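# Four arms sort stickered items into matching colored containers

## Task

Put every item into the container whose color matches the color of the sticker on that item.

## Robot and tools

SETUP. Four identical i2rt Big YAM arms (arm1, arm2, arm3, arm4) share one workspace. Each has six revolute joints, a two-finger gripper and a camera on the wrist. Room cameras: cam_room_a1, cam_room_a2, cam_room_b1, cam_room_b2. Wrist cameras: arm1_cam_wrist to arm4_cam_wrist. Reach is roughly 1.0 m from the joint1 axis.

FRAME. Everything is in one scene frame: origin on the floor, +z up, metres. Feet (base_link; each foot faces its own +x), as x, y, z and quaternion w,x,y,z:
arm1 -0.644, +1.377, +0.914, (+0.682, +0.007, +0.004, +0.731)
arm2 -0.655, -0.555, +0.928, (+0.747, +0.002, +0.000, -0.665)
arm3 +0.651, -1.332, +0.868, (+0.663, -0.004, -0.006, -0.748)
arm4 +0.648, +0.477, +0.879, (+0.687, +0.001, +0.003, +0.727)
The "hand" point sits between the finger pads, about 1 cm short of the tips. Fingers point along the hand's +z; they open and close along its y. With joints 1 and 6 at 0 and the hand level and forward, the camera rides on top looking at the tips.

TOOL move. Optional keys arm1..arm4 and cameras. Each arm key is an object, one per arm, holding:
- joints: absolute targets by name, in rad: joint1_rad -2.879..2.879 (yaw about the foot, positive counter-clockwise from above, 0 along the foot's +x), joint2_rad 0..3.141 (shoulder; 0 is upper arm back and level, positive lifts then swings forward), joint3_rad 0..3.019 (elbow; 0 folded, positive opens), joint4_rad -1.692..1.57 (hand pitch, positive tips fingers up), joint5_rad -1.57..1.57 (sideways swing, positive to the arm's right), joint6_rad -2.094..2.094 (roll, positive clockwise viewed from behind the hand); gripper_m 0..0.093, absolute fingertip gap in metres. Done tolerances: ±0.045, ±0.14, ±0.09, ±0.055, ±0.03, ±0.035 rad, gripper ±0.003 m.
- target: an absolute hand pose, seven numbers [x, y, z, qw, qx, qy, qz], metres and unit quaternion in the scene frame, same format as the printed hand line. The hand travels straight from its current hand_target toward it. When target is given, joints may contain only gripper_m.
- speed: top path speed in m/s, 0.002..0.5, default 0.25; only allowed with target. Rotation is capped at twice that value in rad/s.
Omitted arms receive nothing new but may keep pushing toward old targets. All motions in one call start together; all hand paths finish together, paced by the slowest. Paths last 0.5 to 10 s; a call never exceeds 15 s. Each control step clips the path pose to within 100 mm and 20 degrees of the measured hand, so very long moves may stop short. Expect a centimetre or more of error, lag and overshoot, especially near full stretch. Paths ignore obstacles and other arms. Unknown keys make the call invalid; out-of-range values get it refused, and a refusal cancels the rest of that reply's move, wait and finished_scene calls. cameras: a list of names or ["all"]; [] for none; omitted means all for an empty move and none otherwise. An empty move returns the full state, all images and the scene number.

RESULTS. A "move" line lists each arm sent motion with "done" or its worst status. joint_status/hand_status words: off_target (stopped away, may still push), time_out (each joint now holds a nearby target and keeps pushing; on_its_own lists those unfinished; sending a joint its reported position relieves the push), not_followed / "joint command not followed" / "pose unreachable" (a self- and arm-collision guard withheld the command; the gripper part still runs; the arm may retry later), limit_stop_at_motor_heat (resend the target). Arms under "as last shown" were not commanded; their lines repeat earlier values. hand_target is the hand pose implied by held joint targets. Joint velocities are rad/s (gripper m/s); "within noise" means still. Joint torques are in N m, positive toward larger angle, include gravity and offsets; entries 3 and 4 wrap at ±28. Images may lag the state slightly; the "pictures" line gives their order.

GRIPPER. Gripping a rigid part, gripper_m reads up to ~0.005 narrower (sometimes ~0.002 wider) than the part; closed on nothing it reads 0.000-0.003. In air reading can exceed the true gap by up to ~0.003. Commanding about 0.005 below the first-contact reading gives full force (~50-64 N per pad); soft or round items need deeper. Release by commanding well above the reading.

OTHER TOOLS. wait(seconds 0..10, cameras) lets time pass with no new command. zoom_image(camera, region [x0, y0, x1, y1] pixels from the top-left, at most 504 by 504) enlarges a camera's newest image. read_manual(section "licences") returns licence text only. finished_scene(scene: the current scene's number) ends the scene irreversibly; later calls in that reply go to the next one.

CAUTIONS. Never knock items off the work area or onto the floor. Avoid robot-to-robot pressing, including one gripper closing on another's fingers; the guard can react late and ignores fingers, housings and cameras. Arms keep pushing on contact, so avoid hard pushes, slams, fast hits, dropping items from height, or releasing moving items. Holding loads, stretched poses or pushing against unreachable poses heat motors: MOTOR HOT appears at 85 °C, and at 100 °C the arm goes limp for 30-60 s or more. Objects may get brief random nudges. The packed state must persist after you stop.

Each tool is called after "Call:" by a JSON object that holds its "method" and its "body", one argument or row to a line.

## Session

Call:
{"method": "move", "body": {

}}

Scene clock: 0.00 s.
Joint torques (N m): no reading
Motor temperatures (°C): arm1=[21 24 27 23 21 21 21] | arm2=[23 25 26 22 22 20 23] | arm3=[24 23 23 23 24 23 23] | arm4=[22 22 24 22 24 21 24]
Heat: arm1: hottest joint3_rad 27 °C; arm2: hottest joint3_rad 26 °C; arm3: hottest joint1_rad 24 °C; arm4: hottest joint3_rad 24 °C.
Joint velocities: within noise
arm1.joint_positions: joint1_rad=-0.168 joint2_rad=+0.560 joint3_rad=+1.361 joint4_rad=-1.410 joint5_rad=+0.240 joint6_rad=+0.692 gripper_m=+0.09396
arm1.joint_status: not commanded
arm1.hand: x=-0.5739 y=+1.5732 z=+1.4376 quat_wxyz=(-0.303, +0.280, -0.837, -0.359) (m; scene frame)
arm1.hand_target: x=-0.5739 y=+1.5706 z=+1.4504 quat_wxyz=(-0.308, +0.276, -0.832, -0.370) (m; scene frame)
arm1.hand_status: not commanded
arm2.joint_positions: joint1_rad=+0.198 joint2_rad=+0.483 joint3_rad=+1.641 joint4_rad=-1.210 joint5_rad=-0.086 joint6_rad=-0.484 gripper_m=+0.09396
arm2.joint_status: not commanded
arm2.hand: x=-0.6060 y=-0.6654 z=+1.6315 quat_wxyz=(-0.468, -0.246, -0.683, +0.505) (m; scene frame)
arm2.hand_target: x=-0.6080 y=-0.6596 z=+1.6377 quat_wxyz=(-0.472, -0.243, -0.677, +0.510) (m; scene frame)
arm2.hand_status: not commanded
arm3.joint_positions: joint1_rad=+0.130 joint2_rad=+0.645 joint3_rad=+1.695 joint4_rad=-1.138 joint5_rad=+0.075 joint6_rad=+0.392 gripper_m=+0.09396
arm3.joint_status: not commanded
arm3.hand: x=+0.6384 y=-1.5186 z=+1.5920 quat_wxyz=(-0.552, -0.621, -0.389, +0.398) (m; scene frame)
arm3.hand_target: x=+0.6384 y=-1.5137 z=+1.6002 quat_wxyz=(-0.558, -0.615, -0.384, +0.402) (m; scene frame)
arm3.hand_status: not commanded
arm4.joint_positions: joint1_rad=+0.147 joint2_rad=+0.437 joint3_rad=+1.709 joint4_rad=-1.566 joint5_rad=+0.245 joint6_rad=+0.670 gripper_m=+0.09396
arm4.joint_status: not commanded
arm4.hand: x=+0.6821 y=+0.5397 z=+1.5256 quat_wxyz=(-0.292, +0.355, -0.719, -0.522) (m; scene frame)
arm4.hand_target: x=+0.6830 y=+0.5357 z=+1.5308 quat_wxyz=(-0.294, +0.352, -0.714, -0.529) (m; scene frame)
arm4.hand_status: not commanded
pictures: arm1_cam_wrist, arm2_cam_wrist, arm3_cam_wrist, arm4_cam_wrist, cam_room_a1, cam_room_a2, cam_room_b1, cam_room_b2
Images, in order (width x height): arm1_cam_wrist 672x504, arm2_cam_wrist 672x504, arm3_cam_wrist 672x504, arm4_cam_wrist 672x504, cam_room_a1 672x504, cam_room_a2 672x504, cam_room_b1 672x504, cam_room_b2 672x504.

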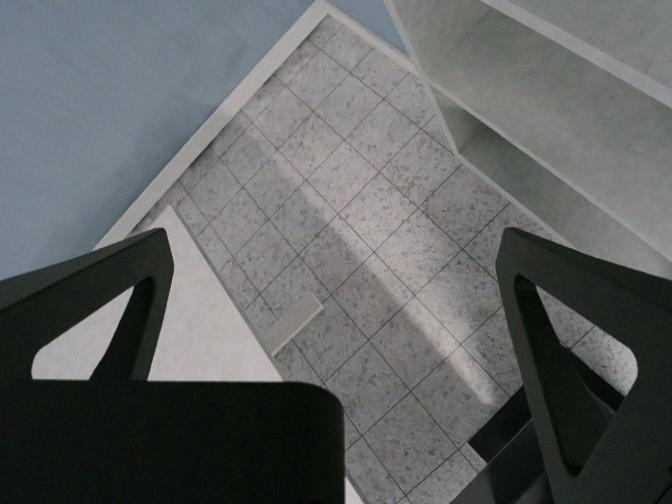

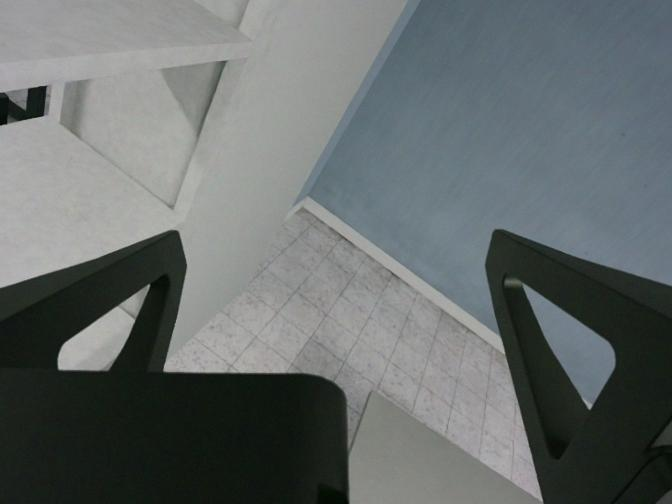

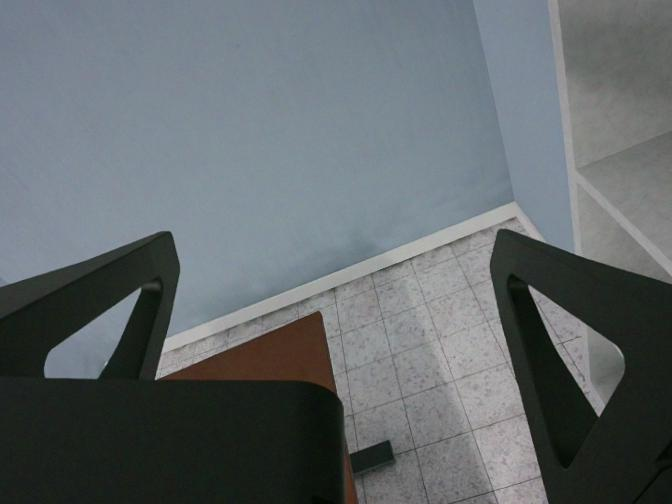

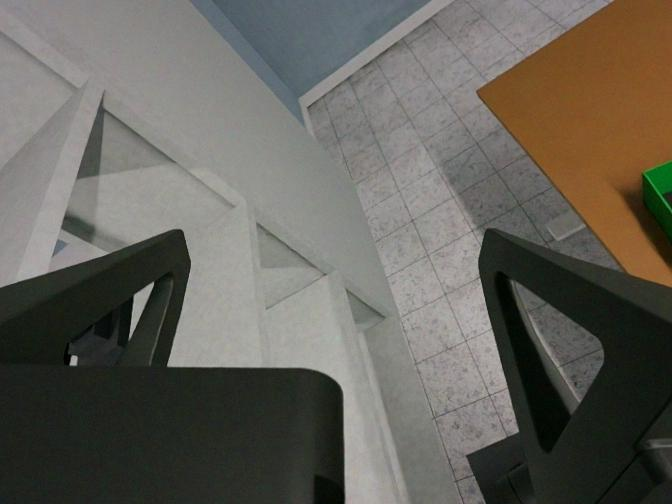

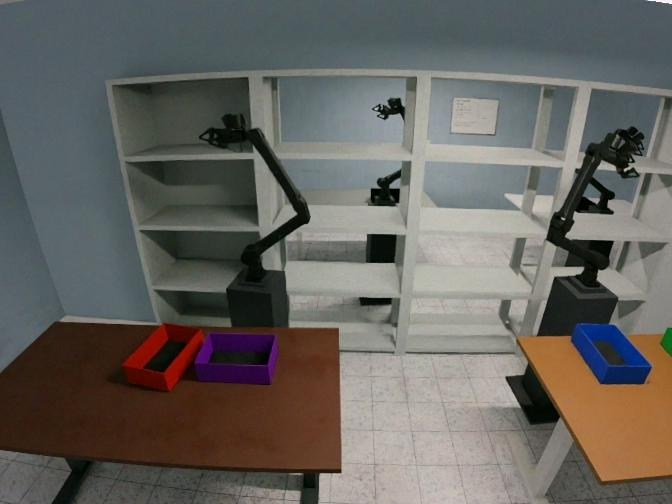

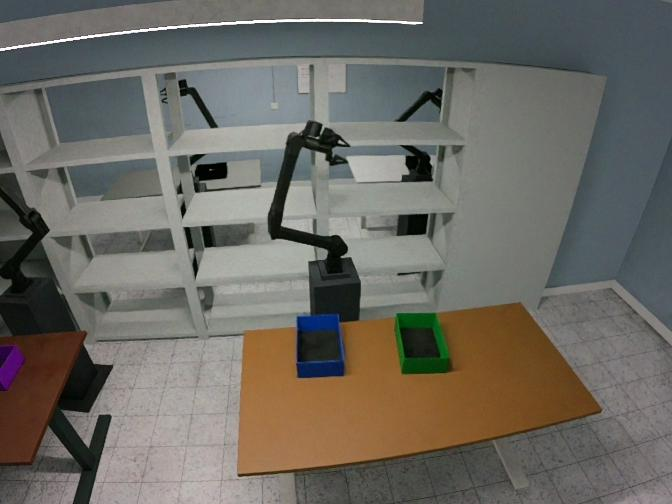

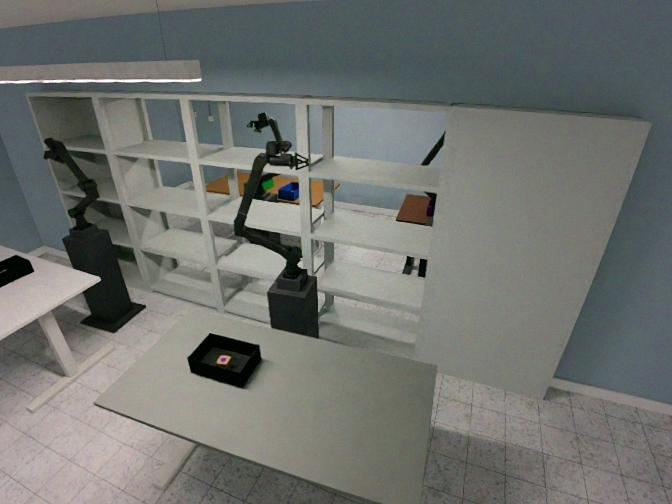

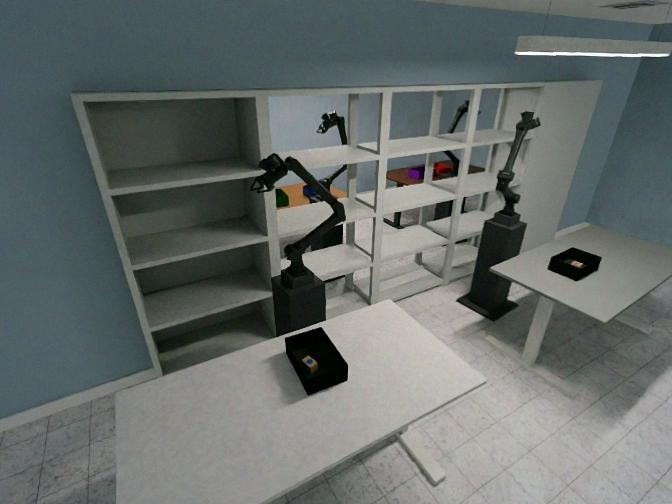

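Call:
{"method": "zoom_image", "body": {
  "camera": "cam_room_b1",
  "region": [170, 310, 280, 400]
}}

Call:
{"method": "zoom_image", "body": {
  "camera": "cam_room_b2",
  "region": [260, 310, 370, 400]
}}

Scaled by 4.582.

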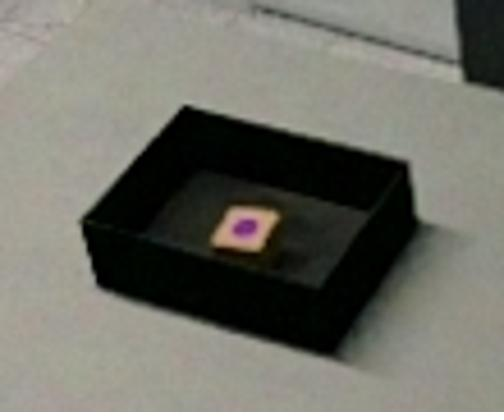

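Scaled by 4.582.

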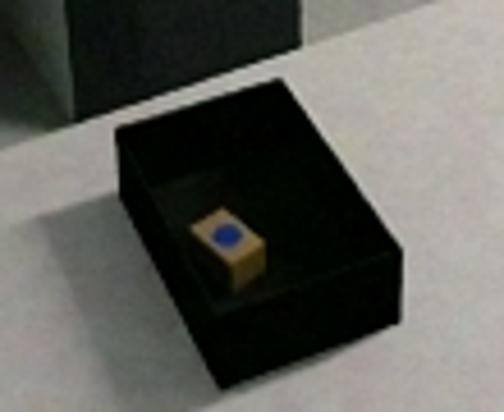

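Call:
{"method": "move", "body": {
  "arm1": {"joints": {"joint1_rad": 1.27, "joint2_rad": 1.40, "joint3_rad": 1.4, "joint4_rad": -1.0, "joint5_rad": 0, "joint6_rad": 0}},
  "arm2": {"joints": {"joint1_rad": -1.9, "joint2_rad": 1.386, "joint3_rad": 1.4, "joint4_rad": -1.0, "joint5_rad": 0, "joint6_rad": 0}},
  "arm3": {"joints": {"joint1_rad": 1.55, "joint2_rad": 1.2, "joint3_rad": 1.4, "joint4_rad": -1.05, "joint5_rad": 0, "joint6_rad": 0}},
  "arm4": {"joints": {"joint1_rad": -1.5, "joint2_rad": 1.2, "joint3_rad": 1.4, "joint4_rad": -1.05, "joint5_rad": 0, "joint6_rad": 0}},
  "cameras": ["arm1_cam_wrist", "arm2_cam_wrist", "arm3_cam_wrist", "arm4_cam_wrist"]
}}

Scene clock: 23.13 s.
Joint torques (N m): arm1=[-1.79 -11.63 13.7 1.63 0.06 -0.03] | arm2=[1.44 -15.27 11.99 2.14 -0.09 0.19] | arm3=[1.55 -9.35 11.59 1.44 0.12 -0.11] | arm4=[1.2 -11.11 11.29 1.47 0.07 -0.12]
Motor temperatures (°C): arm1=[21 24 30 23 21 21 21] | arm2=[23 25 27 22 22 20 23] | arm3=[24 23 25 23 24 23 23] | arm4=[22 22 25 22 24 21 24]
Heat: arm1: hottest joint3_rad 30 °C; arm2: hottest joint3_rad 27 °C; arm3: hottest joint3_rad 25 °C; arm4: hottest joint3_rad 25 °C.
move: arm1 done; arm2 done; arm3 done; arm4 done
Joint velocities: within noise
arm1.joint_positions: joint1_rad=+1.272 joint2_rad=+1.416 joint3_rad=+1.376 joint4_rad=-1.012 joint5_rad=-0.002 joint6_rad=+0.007 gripper_m=+0.09398
arm1.joint_status: all done
arm1.hand: x=-1.1604 y=+1.4987 z=+1.2069 quat_wxyz=(-0.028, +0.958, -0.114, -0.263) (m; scene frame)
arm1.hand_target: x=-1.1647 y=+1.5012 z=+1.2290 quat_wxyz=(-0.033, +0.951, -0.111, -0.287) (m; scene frame)
arm1.hand_status: not commanded
arm2.joint_positions: joint1_rad=-1.909 joint2_rad=+1.399 joint3_rad=+1.394 joint4_rad=-1.008 joint5_rad=+0.002 joint6_rad=-0.012 gripper_m=+0.09398
arm2.joint_status: all done
arm2.hand: x=-1.1796 y=-0.4377 z=+1.2303 quat_wxyz=(+0.035, -0.956, +0.100, +0.272) (m; scene frame)
arm2.hand_target: x=-1.1814 y=-0.4425 z=+1.2413 quat_wxyz=(+0.032, -0.952, +0.101, +0.286) (m; scene frame)
arm2.hand_status: not commanded
arm3.joint_positions: joint1_rad=+1.545 joint2_rad=+1.193 joint3_rad=+1.375 joint4_rad=-1.054 joint5_rad=-0.003 joint6_rad=+0.007 gripper_m=+0.09398
arm3.joint_status: all done
arm3.hand: x=+1.1259 y=-1.3964 z=+1.2562 quat_wxyz=(-0.343, -0.069, -0.936, +0.029) (m; scene frame)
arm3.hand_target: x=+1.1316 y=-1.3952 z=+1.2665 quat_wxyz=(-0.353, -0.064, -0.933, +0.031) (m; scene frame)
arm3.hand_status: not commanded
arm4.joint_positions: joint1_rad=-1.505 joint2_rad=+1.212 joint3_rad=+1.369 joint4_rad=-1.061 joint5_rad=+0.001 joint6_rad=+0.014 gripper_m=+0.09398
arm4.joint_status: all done
arm4.hand: x=+1.1290 y=+0.5371 z=+1.2506 quat_wxyz=(-0.324, +0.052, -0.944, -0.021) (m; scene frame)
arm4.hand_target: x=+1.1319 y=+0.5400 z=+1.2740 quat_wxyz=(-0.349, +0.060, -0.935, -0.021) (m; scene frame)
arm4.hand_status: not commanded
pictures: arm1_cam_wrist, arm2_cam_wrist, arm3_cam_wrist, arm4_cam_wrist
Images, in order (width x height): arm1_cam_wrist 672x504, arm2_cam_wrist 672x504, arm3_cam_wrist 672x504, arm4_cam_wrist 672x504.

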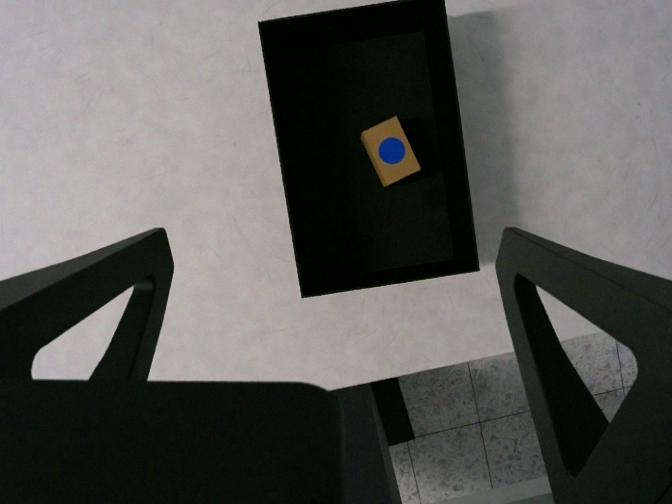

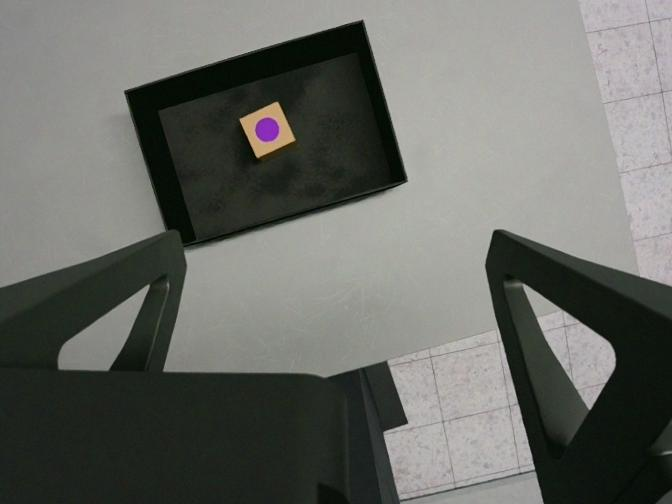

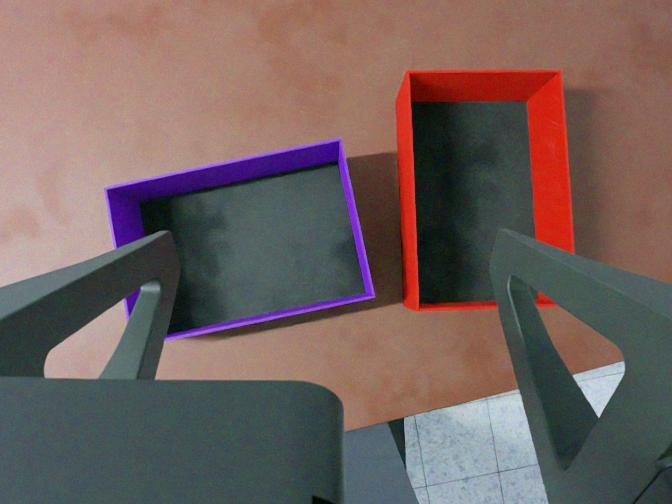

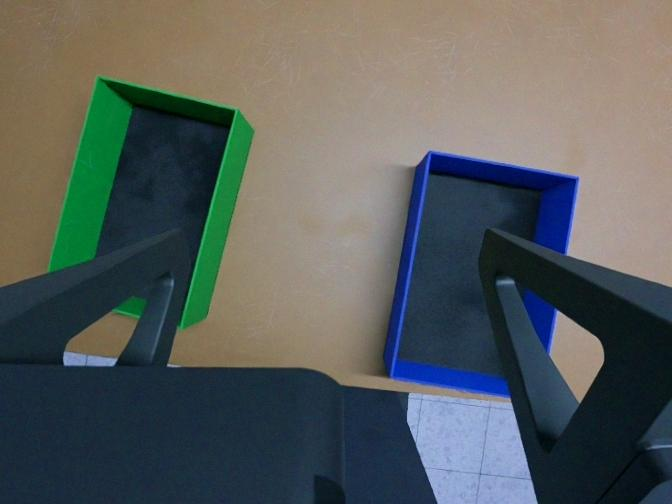

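Call:
{"method": "move", "body": {
  "arm1": {"target": [-1.2345, 1.5824, 0.89, 0.0129, 0.9866, 0.0977, -0.1299], "speed": 0.3, "joints": {"gripper_m": 0.068}},
  "arm2": {"target": [-1.3273, -0.4915, 0.89, 0.0109, 0.9879, 0.0830, -0.1300], "speed": 0.3, "joints": {"gripper_m": 0.08}},
  "arm3": {"joints": {"joint1_rad": -1.988, "joint2_rad": 0.29, "joint3_rad": 0.43, "joint4_rad": -0.147}},
  "arm4": {"joints": {"joint1_rad": 0.9, "joint2_rad": 0.264, "joint3_rad": 0.41, "joint4_rad": -0.147}},
  "cameras": ["arm1_cam_wrist", "arm2_cam_wrist", "arm3_cam_wrist", "arm4_cam_wrist"]
}}

Scene clock: 87.67 s.
Joint torques (N m): arm1=[-2.14 -17.32 12.97 0.85 -0.21 -0.05] | arm2=[1.14 -22.07 13.29 1.18 -0.29 -0.08] | arm3=[0.62 0.67 10.11 2.66 -0.07 -0.11] | arm4=[0.67 0.62 10.3 2.32 0.13 -0.06]
Motor temperatures (°C): arm1=[21 24 34 23 21 21 21] | arm2=[23 26 32 22 22 20 23] | arm3=[24 24 30 23 24 23 23] | arm4=[22 23 37 22 24 21 24]
Heat: arm1: hottest joint3_rad 34 °C; arm2: hottest joint3_rad 32 °C; arm3: hottest joint3_rad 30 °C; arm4: hottest joint3_rad 37 °C.
move: arm1 off_target; arm2 off_target; arm3 done; arm4 done
Joint velocities: within noise
arm1.joint_positions: joint1_rad=+1.137 joint2_rad=+2.077 joint3_rad=+1.396 joint4_rad=-0.751 joint5_rad=-0.134 joint6_rad=-0.546 gripper_m=+0.06807
arm1.joint_status: all done
arm1.hand: x=-1.2095 y=+1.5686 z=+0.8679 quat_wxyz=(+0.027, +0.990, +0.095, -0.100) (m; scene frame)
arm1.hand_target: x=-1.2329 y=+1.5820 z=+0.8908 quat_wxyz=(+0.013, +0.987, +0.098, -0.130) (m; scene frame)
arm1.hand_status: off_target (0.036 m and 3.9 deg from the pose sent, 0.336 m and 29.3 deg at the start)
arm2.joint_positions: joint1_rad=-1.806 joint2_rad=+2.149 joint3_rad=+1.548 joint4_rad=-0.754 joint5_rad=-0.071 joint6_rad=-0.256 gripper_m=+0.08009
arm2.joint_status: all done
arm2.hand: x=-1.3055 y=-0.4899 z=+0.8800 quat_wxyz=(-0.013, -0.991, -0.072, +0.111) (m; scene frame)
arm2.hand_target: x=-1.3263 y=-0.4917 z=+0.8906 quat_wxyz=(-0.011, -0.988, -0.083, +0.130) (m; scene frame)
arm2.hand_status: off_target (0.024 m and 2.5 deg from the pose sent, 0.375 m and 27.4 deg at the start)
arm3.joint_positions: joint1_rad=-1.978 joint2_rad=+0.298 joint3_rad=+0.428 joint4_rad=-0.166 joint5_rad=+0.002 joint6_rad=+0.006 gripper_m=+0.09402
arm3.joint_status: all done
arm3.hand: x=+0.3861 y=-1.1718 z=+1.2121 quat_wxyz=(+0.175, -0.696, +0.195, +0.669) (m; scene frame)
arm3.hand_target: x=+0.3891 y=-1.1703 z=+1.2204 quat_wxyz=(+0.183, -0.686, +0.193, +0.678) (m; scene frame)
arm3.hand_status: not commanded
arm4.joint_positions: joint1_rad=+0.898 joint2_rad=+0.275 joint3_rad=+0.399 joint4_rad=-0.167 joint5_rad=-0.002 joint6_rad=+0.012 gripper_m=+0.09401
arm4.joint_status: all done
arm4.hand: x=+0.4025 y=+0.6537 z=+1.2148 quat_wxyz=(-0.203, +0.686, -0.224, -0.662) (m; scene frame)
arm4.hand_target: x=+0.4047 y=+0.6519 z=+1.2300 quat_wxyz=(-0.212, +0.673, -0.216, -0.675) (m; scene frame)
arm4.hand_status: not commanded
pictures: arm1_cam_wrist, arm2_cam_wrist, arm3_cam_wrist, arm4_cam_wrist
Images, in order (width x height): arm1_cam_wrist 672x504, arm2_cam_wrist 672x504, arm3_cam_wrist 672x504, arm4_cam_wrist 672x504.

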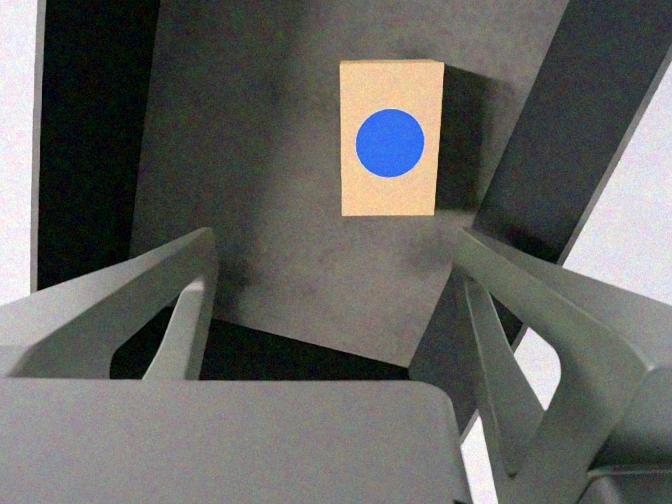

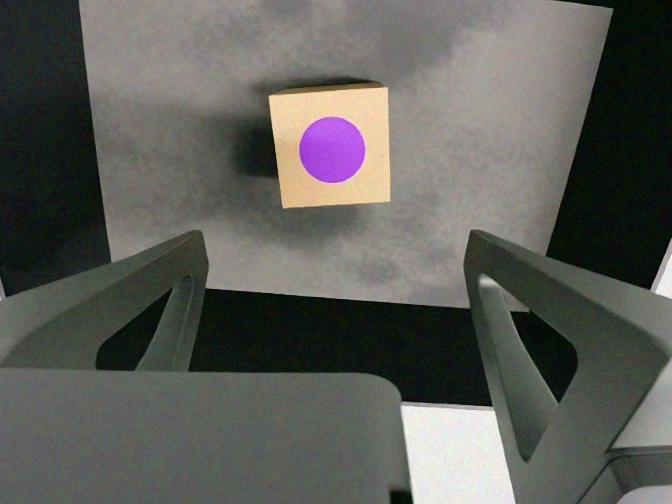

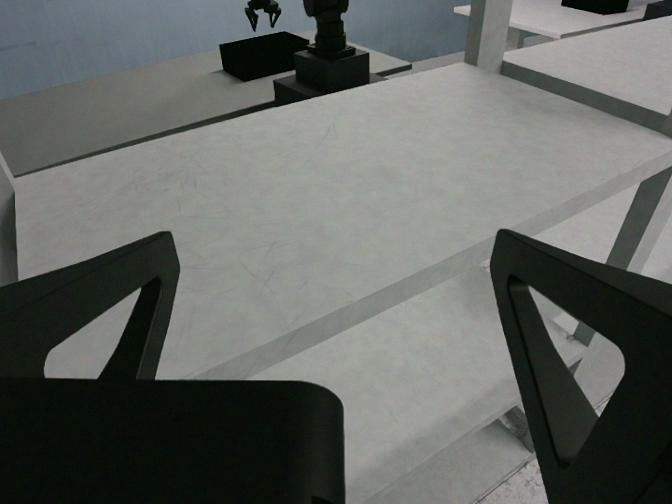

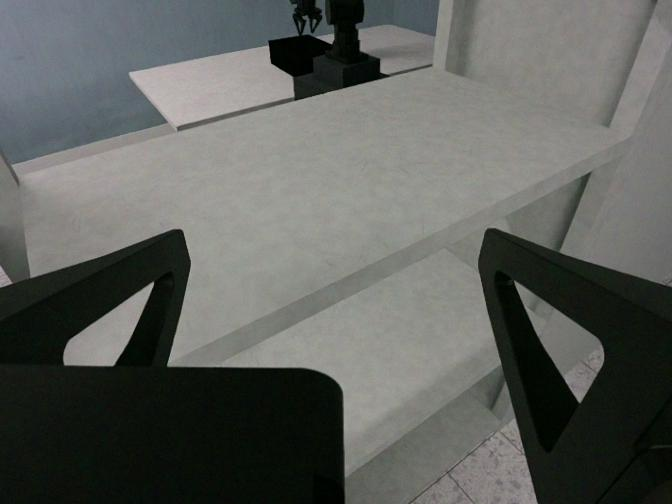

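Call:
{"method": "move", "body": {
  "arm1": {"target": [-1.252, 1.583, 0.835, 0.0043, 0.9942, 0.0984, -0.0434], "speed": 0.15, "joints": {"gripper_m": 0.06}},
  "arm2": {"target": [-1.333, -0.495, 0.795, 0.0113, 0.9886, 0.0996, -0.1126], "speed": 0.15},
  "cameras": ["arm1_cam_wrist", "arm2_cam_wrist"]
}}

Scene clock: 123.30 s.
Joint torques (N m): arm1=[-1.44 -18.55 13.05 0.28 0 0.14] | arm2=[1.49 -22.65 12.03 1.72 -0.11 -0.09] | arm3=[0.67 0.73 10.17 2.65 -0.06 -0.12] | arm4=[0.73 0.91 10.43 2.15 0.13 -0.05]
Motor temperatures (°C): arm1=[21 25 35 23 21 21 21] | arm2=[23 28 33 22 22 20 23] | arm3=[24 24 30 23 24 23 23] | arm4=[22 22 38 22 24 21 24]
Heat: arm1: hottest joint3_rad 35 °C; arm2: hottest joint3_rad 33 °C; arm3: hottest joint3_rad 30 °C; arm4: hottest joint3_rad 38 °C.
move: arm1 off_target; arm2 off_target
Joint velocities: within noise
arm1.joint_positions: joint1_rad=+1.158 joint2_rad=+2.253 joint3_rad=+1.586 joint4_rad=-0.880 joint5_rad=-0.044 joint6_rad=-0.542 gripper_m=+0.06007
arm1.joint_status: all done
arm1.hand: x=-1.2308 y=+1.5795 z=+0.8216 quat_wxyz=(+0.013, +0.995, +0.099, -0.028) (m; scene frame)
arm1.hand_target: x=-1.2511 y=+1.5825 z=+0.8354 quat_wxyz=(+0.004, +0.994, +0.099, -0.044) (m; scene frame)
arm1.hand_status: off_target (0.025 m and 2.0 deg from the pose sent, 0.056 m and 7.0 deg at the start)
arm2.joint_positions: joint1_rad=-1.803 joint2_rad=+2.319 joint3_rad=+1.594 joint4_rad=-0.670 joint5_rad=-0.071 joint6_rad=-0.283 gripper_m=+0.08009
arm2.joint_status: not commanded
arm2.hand: x=-1.3101 y=-0.4911 z=+0.7917 quat_wxyz=(-0.016, -0.992, -0.087, +0.092) (m; scene frame)
arm2.hand_target: x=-1.3319 y=-0.4953 z=+0.7958 quat_wxyz=(-0.011, -0.989, -0.100, +0.113) (m; scene frame)
arm2.hand_status: off_target (0.023 m and 2.9 deg from the pose sent, 0.089 m and 3.2 deg at the start)
arm3, arm4: as last shown
pictures: arm1_cam_wrist, arm2_cam_wrist
Images, in order (width x height): arm1_cam_wrist 672x504, arm2_cam_wrist 672x504.

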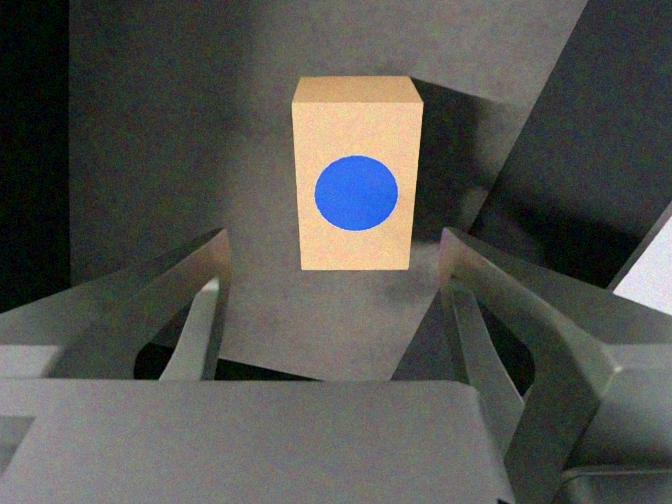

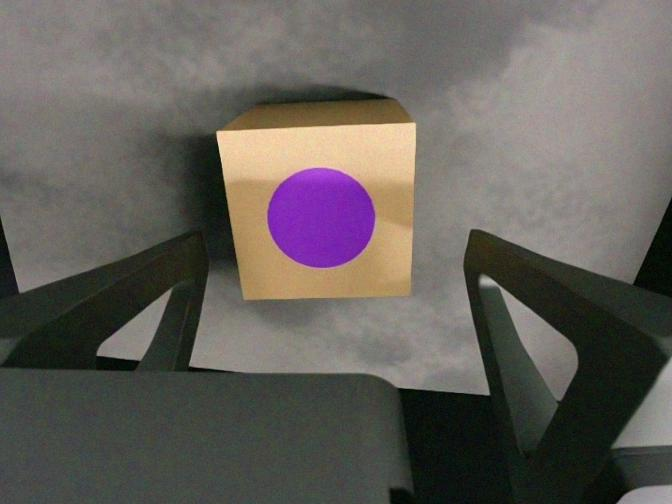

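Call:
{"method": "move", "body": {
  "arm1": {"target": [-1.270, 1.586, 0.782, 0.0043, 0.9942, 0.0984, -0.0434], "speed": 0.1},
  "arm2": {"target": [-1.348, -0.503, 0.773, 0.0113, 0.9886, 0.0996, -0.1126], "speed": 0.1},
  "cameras": ["arm1_cam_wrist", "arm2_cam_wrist"]
}}

Scene clock: 137.47 s.
Joint torques (N m): arm1=[-0.15 -19.02 12.33 0.84 0.02 0.13] | arm2=[1.38 -22.07 12.34 1.63 0.02 0.06] | arm3=[0.5 0.62 10.13 2.62 -0.06 -0.12] | arm4=[1.14 0.38 10.48 2.15 0.13 -0.07]
Motor temperatures (°C): arm1=[21 26 36 23 21 21 21] | arm2=[23 27 34 22 22 20 23] | arm3=[24 23 30 23 24 23 23] | arm4=[22 22 39 22 24 21 24]
Heat: arm1: hottest joint3_rad 36 °C; arm2: hottest joint3_rad 34 °C; arm3: hottest joint3_rad 30 °C; arm4: hottest joint3_rad 39 °C.
move: arm1 off_target; arm2 off_target
Joint velocities: within noise
arm1.joint_positions: joint1_rad=+1.158 joint2_rad=+2.373 joint3_rad=+1.661 joint4_rad=-0.853 joint5_rad=-0.044 joint6_rad=-0.537 gripper_m=+0.06007
arm1.joint_status: not commanded
arm1.hand: x=-1.2431 y=+1.5837 z=+0.7711 quat_wxyz=(+0.017, +0.995, +0.097, -0.019) (m; scene frame)
arm1.hand_target: x=-1.2691 y=+1.5854 z=+0.7832 quat_wxyz=(+0.004, +0.994, +0.098, -0.044) (m; scene frame)
arm1.hand_status: off_target (0.029 m and 3.1 deg from the pose sent, 0.056 m and 2.0 deg at the start)
arm2.joint_positions: joint1_rad=-1.787 joint2_rad=+2.374 joint3_rad=+1.657 joint4_rad=-0.664 joint5_rad=-0.071 joint6_rad=-0.283 gripper_m=+0.08009
arm2.joint_status: not commanded
arm2.hand: x=-1.3287 y=-0.4998 z=+0.7773 quat_wxyz=(-0.015, -0.991, -0.095, +0.098) (m; scene frame)
arm2.hand_target: x=-1.3470 y=-0.5031 z=+0.7735 quat_wxyz=(-0.011, -0.989, -0.099, +0.113) (m; scene frame)
arm2.hand_status: off_target (0.020 m and 1.8 deg from the pose sent, 0.044 m and 2.9 deg at the start)
arm3, arm4: as last shown
pictures: arm1_cam_wrist, arm2_cam_wrist
Images, in order (width x height): arm1_cam_wrist 672x504, arm2_cam_wrist 672x504.

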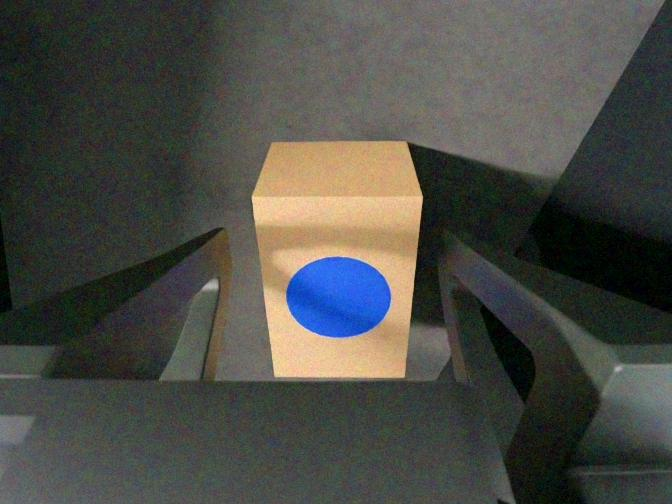

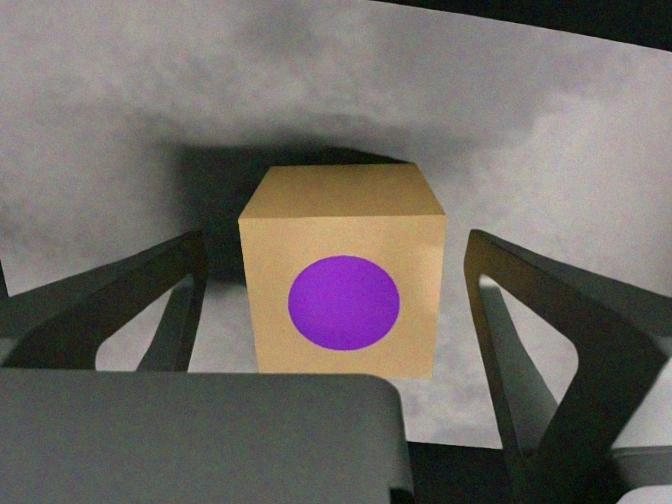

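Call:
{"method": "move", "body": {
  "arm1": {"joints": {"gripper_m": 0.025}},
  "arm2": {"joints": {"gripper_m": 0.033}},
  "cameras": ["arm1_cam_wrist", "arm2_cam_wrist"]
}}

Scene clock: 145.13 s.
Joint torques (N m): arm1=[-1.44 -19.49 12.48 0.9 0 0.07] | arm2=[1.38 -22.12 12.29 1.59 -0.05 0.06] | arm3=[0.44 0.62 10.15 2.67 -0.06 -0.11] | arm4=[0.97 0.73 10.48 2.36 0.16 -0.06]
Motor temperatures (°C): arm1=[21 27 36 23 21 21 21] | arm2=[23 28 35 22 22 20 23] | arm3=[24 23 30 23 24 23 23] | arm4=[22 22 39 22 24 21 24]
Heat: arm1: hottest joint3_rad 36 °C; arm2: hottest joint3_rad 35 °C; arm3: hottest joint3_rad 30 °C; arm4: hottest joint3_rad 39 °C.
move: arm1 done; arm2 off_target
Joint velocities: within noise
arm1.joint_positions: joint1_rad=+1.158 joint2_rad=+2.373 joint3_rad=+1.661 joint4_rad=-0.853 joint5_rad=-0.043 joint6_rad=-0.537 gripper_m=+0.02506
arm1.joint_status: all done
arm1.hand: x=-1.2430 y=+1.5839 z=+0.7711 quat_wxyz=(+0.016, +0.995, +0.097, -0.019) (m; scene frame)
arm1.hand_target: x=-1.2690 y=+1.5855 z=+0.7832 quat_wxyz=(+0.004, +0.994, +0.098, -0.044) (m; scene frame)
arm1.hand_status: not commanded
arm2.joint_positions: joint1_rad=-1.787 joint2_rad=+2.374 joint3_rad=+1.658 joint4_rad=-0.664 joint5_rad=-0.069 joint6_rad=-0.283 gripper_m=+0.05247
arm2.joint_status: gripper_m off_target (ended at +0.05250, target +0.03300)
arm2.hand: x=-1.3290 y=-0.4995 z=+0.7775 quat_wxyz=(-0.014, -0.990, -0.095, +0.099) (m; scene frame)
arm2.hand_target: x=-1.3470 y=-0.5031 z=+0.7736 quat_wxyz=(-0.011, -0.989, -0.099, +0.113) (m; scene frame)
arm2.hand_status: not commanded
arm3, arm4: as last shown
pictures: arm1_cam_wrist, arm2_cam_wrist
Images, in order (width x height): arm1_cam_wrist 672x504, arm2_cam_wrist 672x504.

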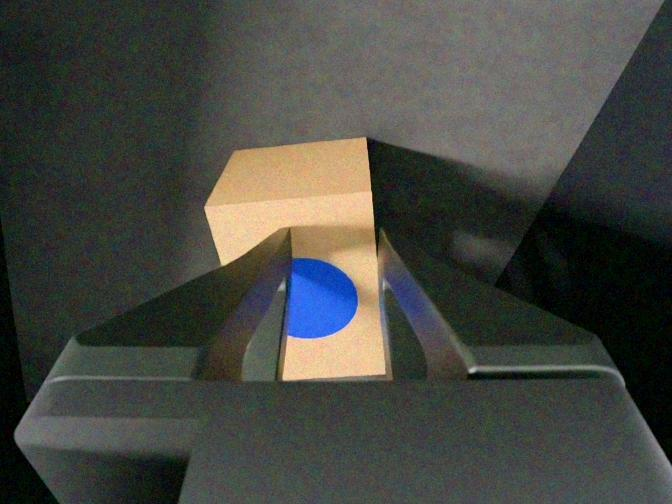

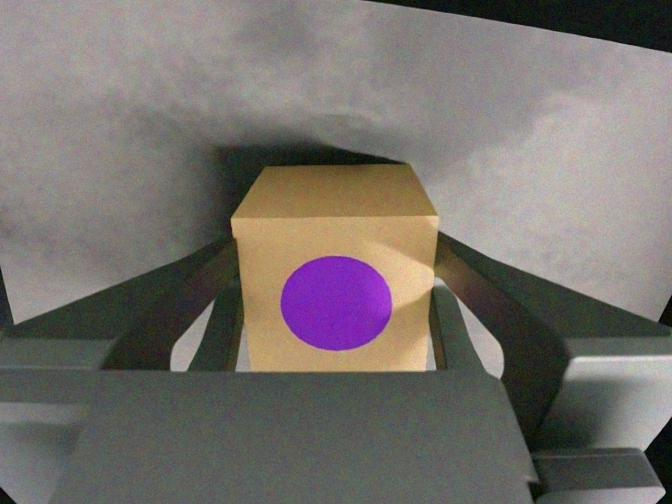

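Call:
{"method": "move", "body": {
  "arm1": {"joints": {"gripper_m": 0.06}},
  "arm2": {"target": [-1.30, -0.497, 0.86, 0.0113, 0.9886, 0.0996, -0.1126], "speed": 0.1},
  "cameras": ["arm1_cam_wrist", "arm2_cam_wrist"]
}}

Scene clock: 152.20 s.
Joint torques (N m): arm1=[-0.03 -19.08 12.44 0.96 -0.01 0.11] | arm2=[0.03 -24.18 7.82 0.65 -0.23 -0.08] | arm3=[0.38 0.67 10.15 2.67 -0.07 -0.11] | arm4=[1.03 0.85 10.26 2.19 0.14 -0.09]
Motor temperatures (°C): arm1=[21 27 36 23 21 21 21] | arm2=[23 28 34 22 22 20 23] | arm3=[24 23 30 23 24 23 23] | arm4=[22 22 39 22 24 21 24]
Heat: arm1: hottest joint3_rad 36 °C; arm2: hottest joint3_rad 34 °C; arm3: hottest joint3_rad 30 °C; arm4: hottest joint3_rad 39 °C.
move: arm1 done; arm2 done
Joint velocities: within noise
arm1.joint_positions: joint1_rad=+1.158 joint2_rad=+2.373 joint3_rad=+1.661 joint4_rad=-0.853 joint5_rad=-0.043 joint6_rad=-0.536 gripper_m=+0.05993
arm1.joint_status: all done
arm1.hand: x=-1.2430 y=+1.5839 z=+0.7711 quat_wxyz=(+0.016, +0.995, +0.096, -0.019) (m; scene frame)
arm1.hand_target: x=-1.2690 y=+1.5856 z=+0.7832 quat_wxyz=(+0.004, +0.994, +0.098, -0.044) (m; scene frame)
arm1.hand_status: not commanded
arm2.joint_positions: joint1_rad=-1.787 joint2_rad=+2.178 joint3_rad=+1.526 joint4_rad=-0.689 joint5_rad=-0.069 joint6_rad=-0.285 gripper_m=+0.05249
arm2.joint_status: not commanded
arm2.hand: x=-1.3066 y=-0.5020 z=+0.8568 quat_wxyz=(-0.010, -0.988, -0.097, +0.118) (m; scene frame)
arm2.hand_target: x=-1.3000 y=-0.4971 z=+0.8599 quat_wxyz=(-0.011, -0.989, -0.099, +0.113) (m; scene frame)
arm2.hand_status: done (0.009 m and 0.7 deg from the pose sent, 0.087 m and 1.7 deg at the start)
arm3, arm4: as last shown
pictures: arm1_cam_wrist, arm2_cam_wrist
Images, in order (width x height): arm1_cam_wrist 672x504, arm2_cam_wrist 672x504.

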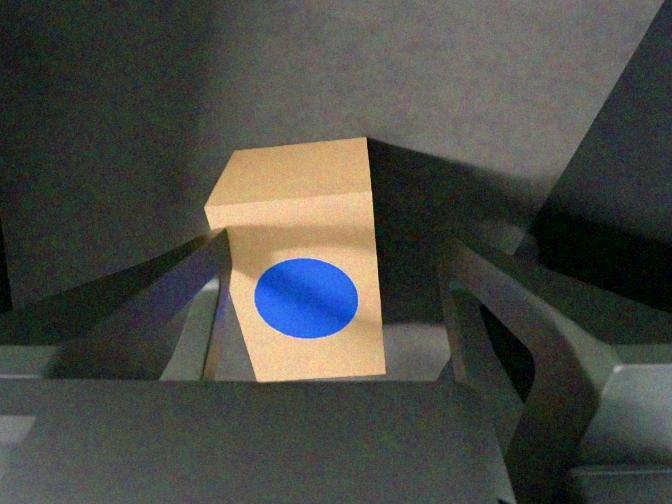

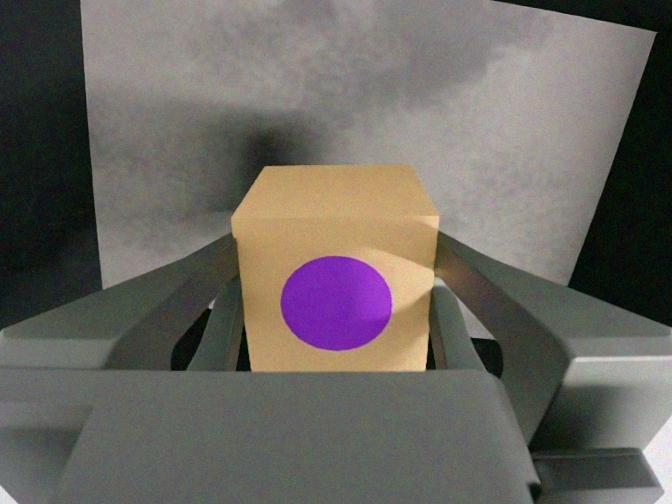

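Call:
{"method": "move", "body": {
  "arm1": {"target": [-1.262, 1.576, 0.815, 0.0057, 0.9905, 0.1304, -0.0432], "speed": 0.1, "joints": {"gripper_m": 0.066}},
  "arm2": {"target": [-1.12, -0.50, 1.06, 0.0113, 0.9886, 0.0996, -0.1126], "speed": 0.2},
  "cameras": ["arm1_cam_wrist", "arm2_cam_wrist"]
}}

Scene clock: 164.10 s.
Joint torques (N m): arm1=[-0.03 -21.83 9.2 0.05 -0.12 -0.07] | arm2=[-0.09 -14.04 9.36 0.69 -0.3 -0.09] | arm3=[0.56 0.79 10.14 2.63 -0.07 -0.11] | arm4=[0.79 1.14 10.32 2.11 0.16 -0.09]
Motor temperatures (°C): arm1=[20 28 35 23 21 21 21] | arm2=[23 28 33 22 22 20 24] | arm3=[24 23 30 23 24 23 23] | arm4=[22 22 39 22 24 21 24]
Heat: arm1: hottest joint3_rad 35 °C; arm2: hottest joint3_rad 33 °C; arm3: hottest joint3_rad 30 °C; arm4: hottest joint3_rad 39 °C.
move: arm1 off_target; arm2 off_target
Joint velocities: within noise
arm1.joint_positions: joint1_rad=+1.168 joint2_rad=+2.335 joint3_rad=+1.661 joint4_rad=-0.865 joint5_rad=-0.044 joint6_rad=-0.574 gripper_m=+0.06593
arm1.joint_status: all done
arm1.hand: x=-1.2519 y=+1.5802 z=+0.7951 quat_wxyz=(+0.010, +0.992, +0.120, -0.032) (m; scene frame)
arm1.hand_target: x=-1.2619 y=+1.5759 z=+0.8149 quat_wxyz=(+0.006, +0.991, +0.130, -0.043) (m; scene frame)
arm1.hand_status: off_target (0.023 m and 1.9 deg from the pose sent, 0.049 m and 5.0 deg at the start)
arm2.joint_positions: joint1_rad=-1.826 joint2_rad=+1.487 joint3_rad=+1.129 joint4_rad=-0.971 joint5_rad=-0.077 joint6_rad=-0.324 gripper_m=+0.05249
arm2.joint_status: not commanded
arm2.hand: x=-1.1276 y=-0.5028 z=+1.0670 quat_wxyz=(-0.008, -0.987, -0.097, +0.125) (m; scene frame)
arm2.hand_target: x=-1.1200 y=-0.5002 z=+1.0602 quat_wxyz=(-0.011, -0.989, -0.100, +0.113) (m; scene frame)
arm2.hand_status: off_target (0.011 m and 1.6 deg from the pose sent, 0.276 m and 0.7 deg at the start)
arm3, arm4: as last shown
pictures: arm1_cam_wrist, arm2_cam_wrist
Images, in order (width x height): arm1_cam_wrist 672x504, arm2_cam_wrist 672x504.

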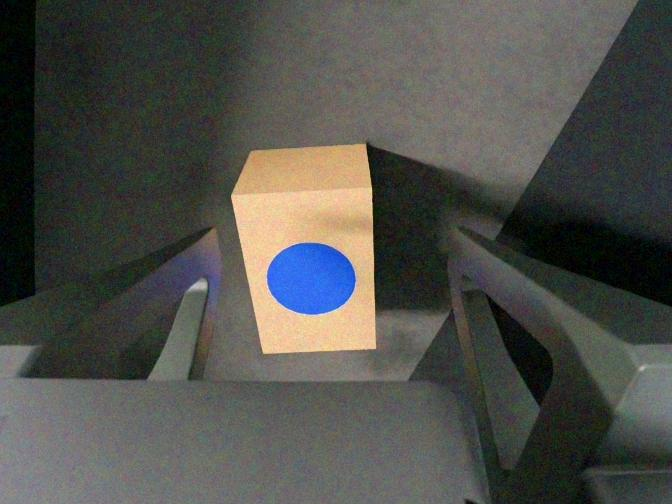

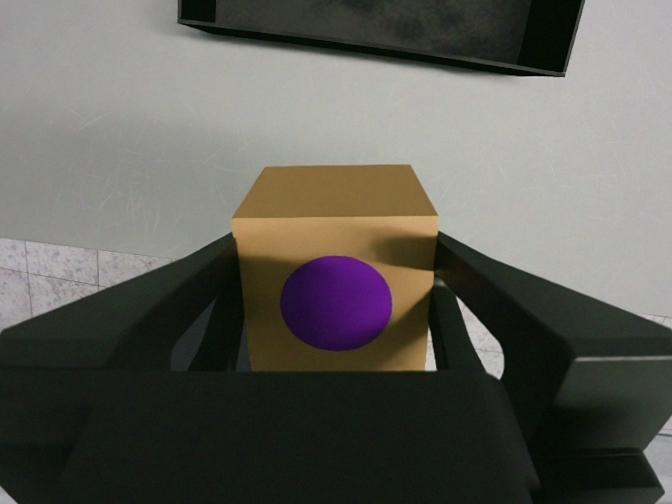

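Call:
{"method": "move", "body": {
  "arm1": {"target": [-1.248, 1.568, 0.775, 0.0057, 0.9905, 0.1304, -0.0432], "speed": 0.08},
  "arm2": {"joints": {"joint1_rad": 0.917, "joint2_rad": 1.04, "joint3_rad": 0.877, "joint4_rad": -1.145, "joint5_rad": 0, "joint6_rad": 0}},
  "cameras": ["arm1_cam_wrist", "arm2_cam_wrist", "arm3_cam_wrist"]
}}

Scene clock: 184.90 s.
Joint torques (N m): arm1=[-1.2 -19.43 7.94 1.13 -0.15 0.02] | arm2=[0.73 -6.89 10.25 0.87 0.1 0.2] | arm3=[0.56 0.73 10.13 2.66 -0.06 -0.11] | arm4=[1.03 0.67 10.4 2.28 0.16 -0.06]
Motor temperatures (°C): arm1=[20 28 34 23 21 21 21] | arm2=[23 27 32 22 22 20 24] | arm3=[24 23 30 23 24 23 23] | arm4=[22 22 40 22 24 21 24]
Heat: arm1: hottest joint3_rad 34 °C; arm2: hottest joint3_rad 32 °C; arm3: hottest joint3_rad 30 °C; arm4: hottest joint3_rad 40 °C.
move: arm1 done; arm2 done
Joint velocities: within noise
arm1.joint_positions: joint1_rad=+1.174 joint2_rad=+2.335 joint3_rad=+1.605 joint4_rad=-0.790 joint5_rad=-0.044 joint6_rad=-0.575 gripper_m=+0.06593
arm1.joint_status: not commanded
arm1.hand: x=-1.2445 y=+1.5740 z=+0.7788 quat_wxyz=(+0.006, +0.992, +0.123, -0.040) (m; scene frame)
arm1.hand_target: x=-1.2480 y=+1.5679 z=+0.7751 quat_wxyz=(+0.006, +0.990, +0.131, -0.043) (m; scene frame)
arm1.hand_status: done (0.008 m and 0.9 deg from the pose sent, 0.024 m and 1.9 deg at the start)
arm2.joint_positions: joint1_rad=+0.916 joint2_rad=+1.036 joint3_rad=+0.885 joint4_rad=-1.134 joint5_rad=-0.003 joint6_rad=-0.015 gripper_m=+0.05249
arm2.joint_status: all done
arm2.hand: x=-0.3679 y=-0.7274 z=+1.1239 quat_wxyz=(-0.138, -0.256, -0.956, +0.036) (m; scene frame)
arm2.hand_target: x=-0.3721 y=-0.7252 z=+1.1181 quat_wxyz=(-0.127, -0.263, -0.956, +0.033) (m; scene frame)
arm2.hand_status: not commanded
arm3, arm4: as last shown
pictures: arm1_cam_wrist, arm2_cam_wrist, arm3_cam_wrist
Images, in order (width x height): arm1_cam_wrist 672x504, arm2_cam_wrist 672x504, arm3_cam_wrist 672x504.

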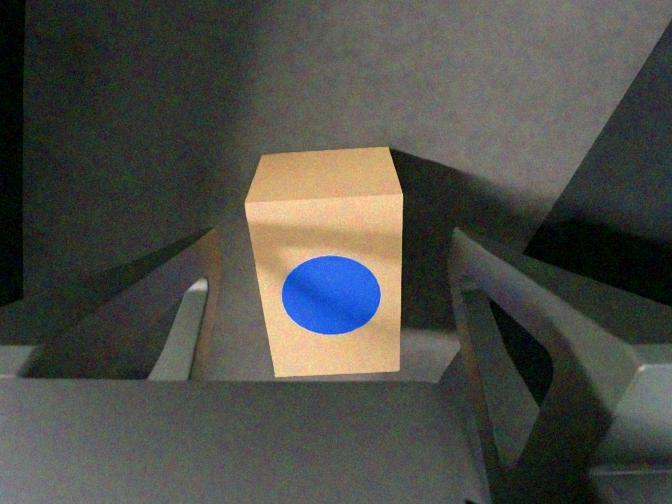

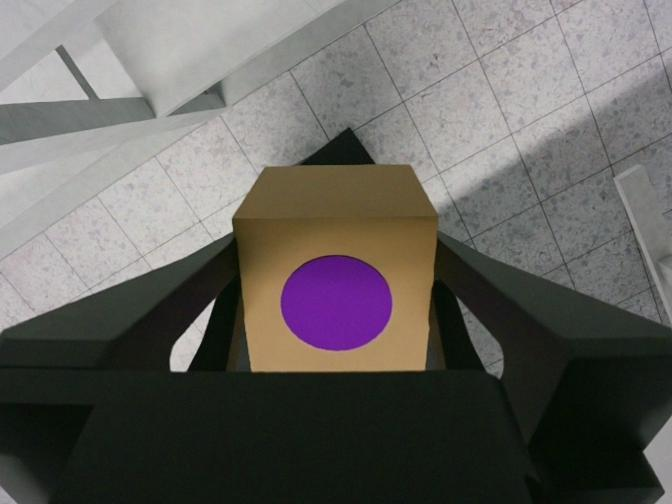

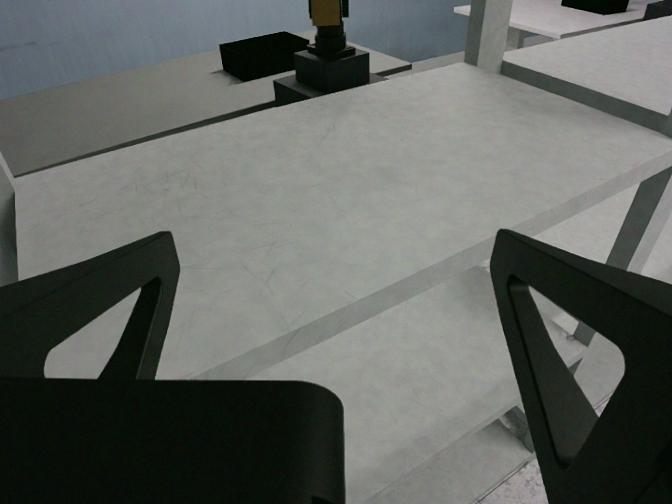

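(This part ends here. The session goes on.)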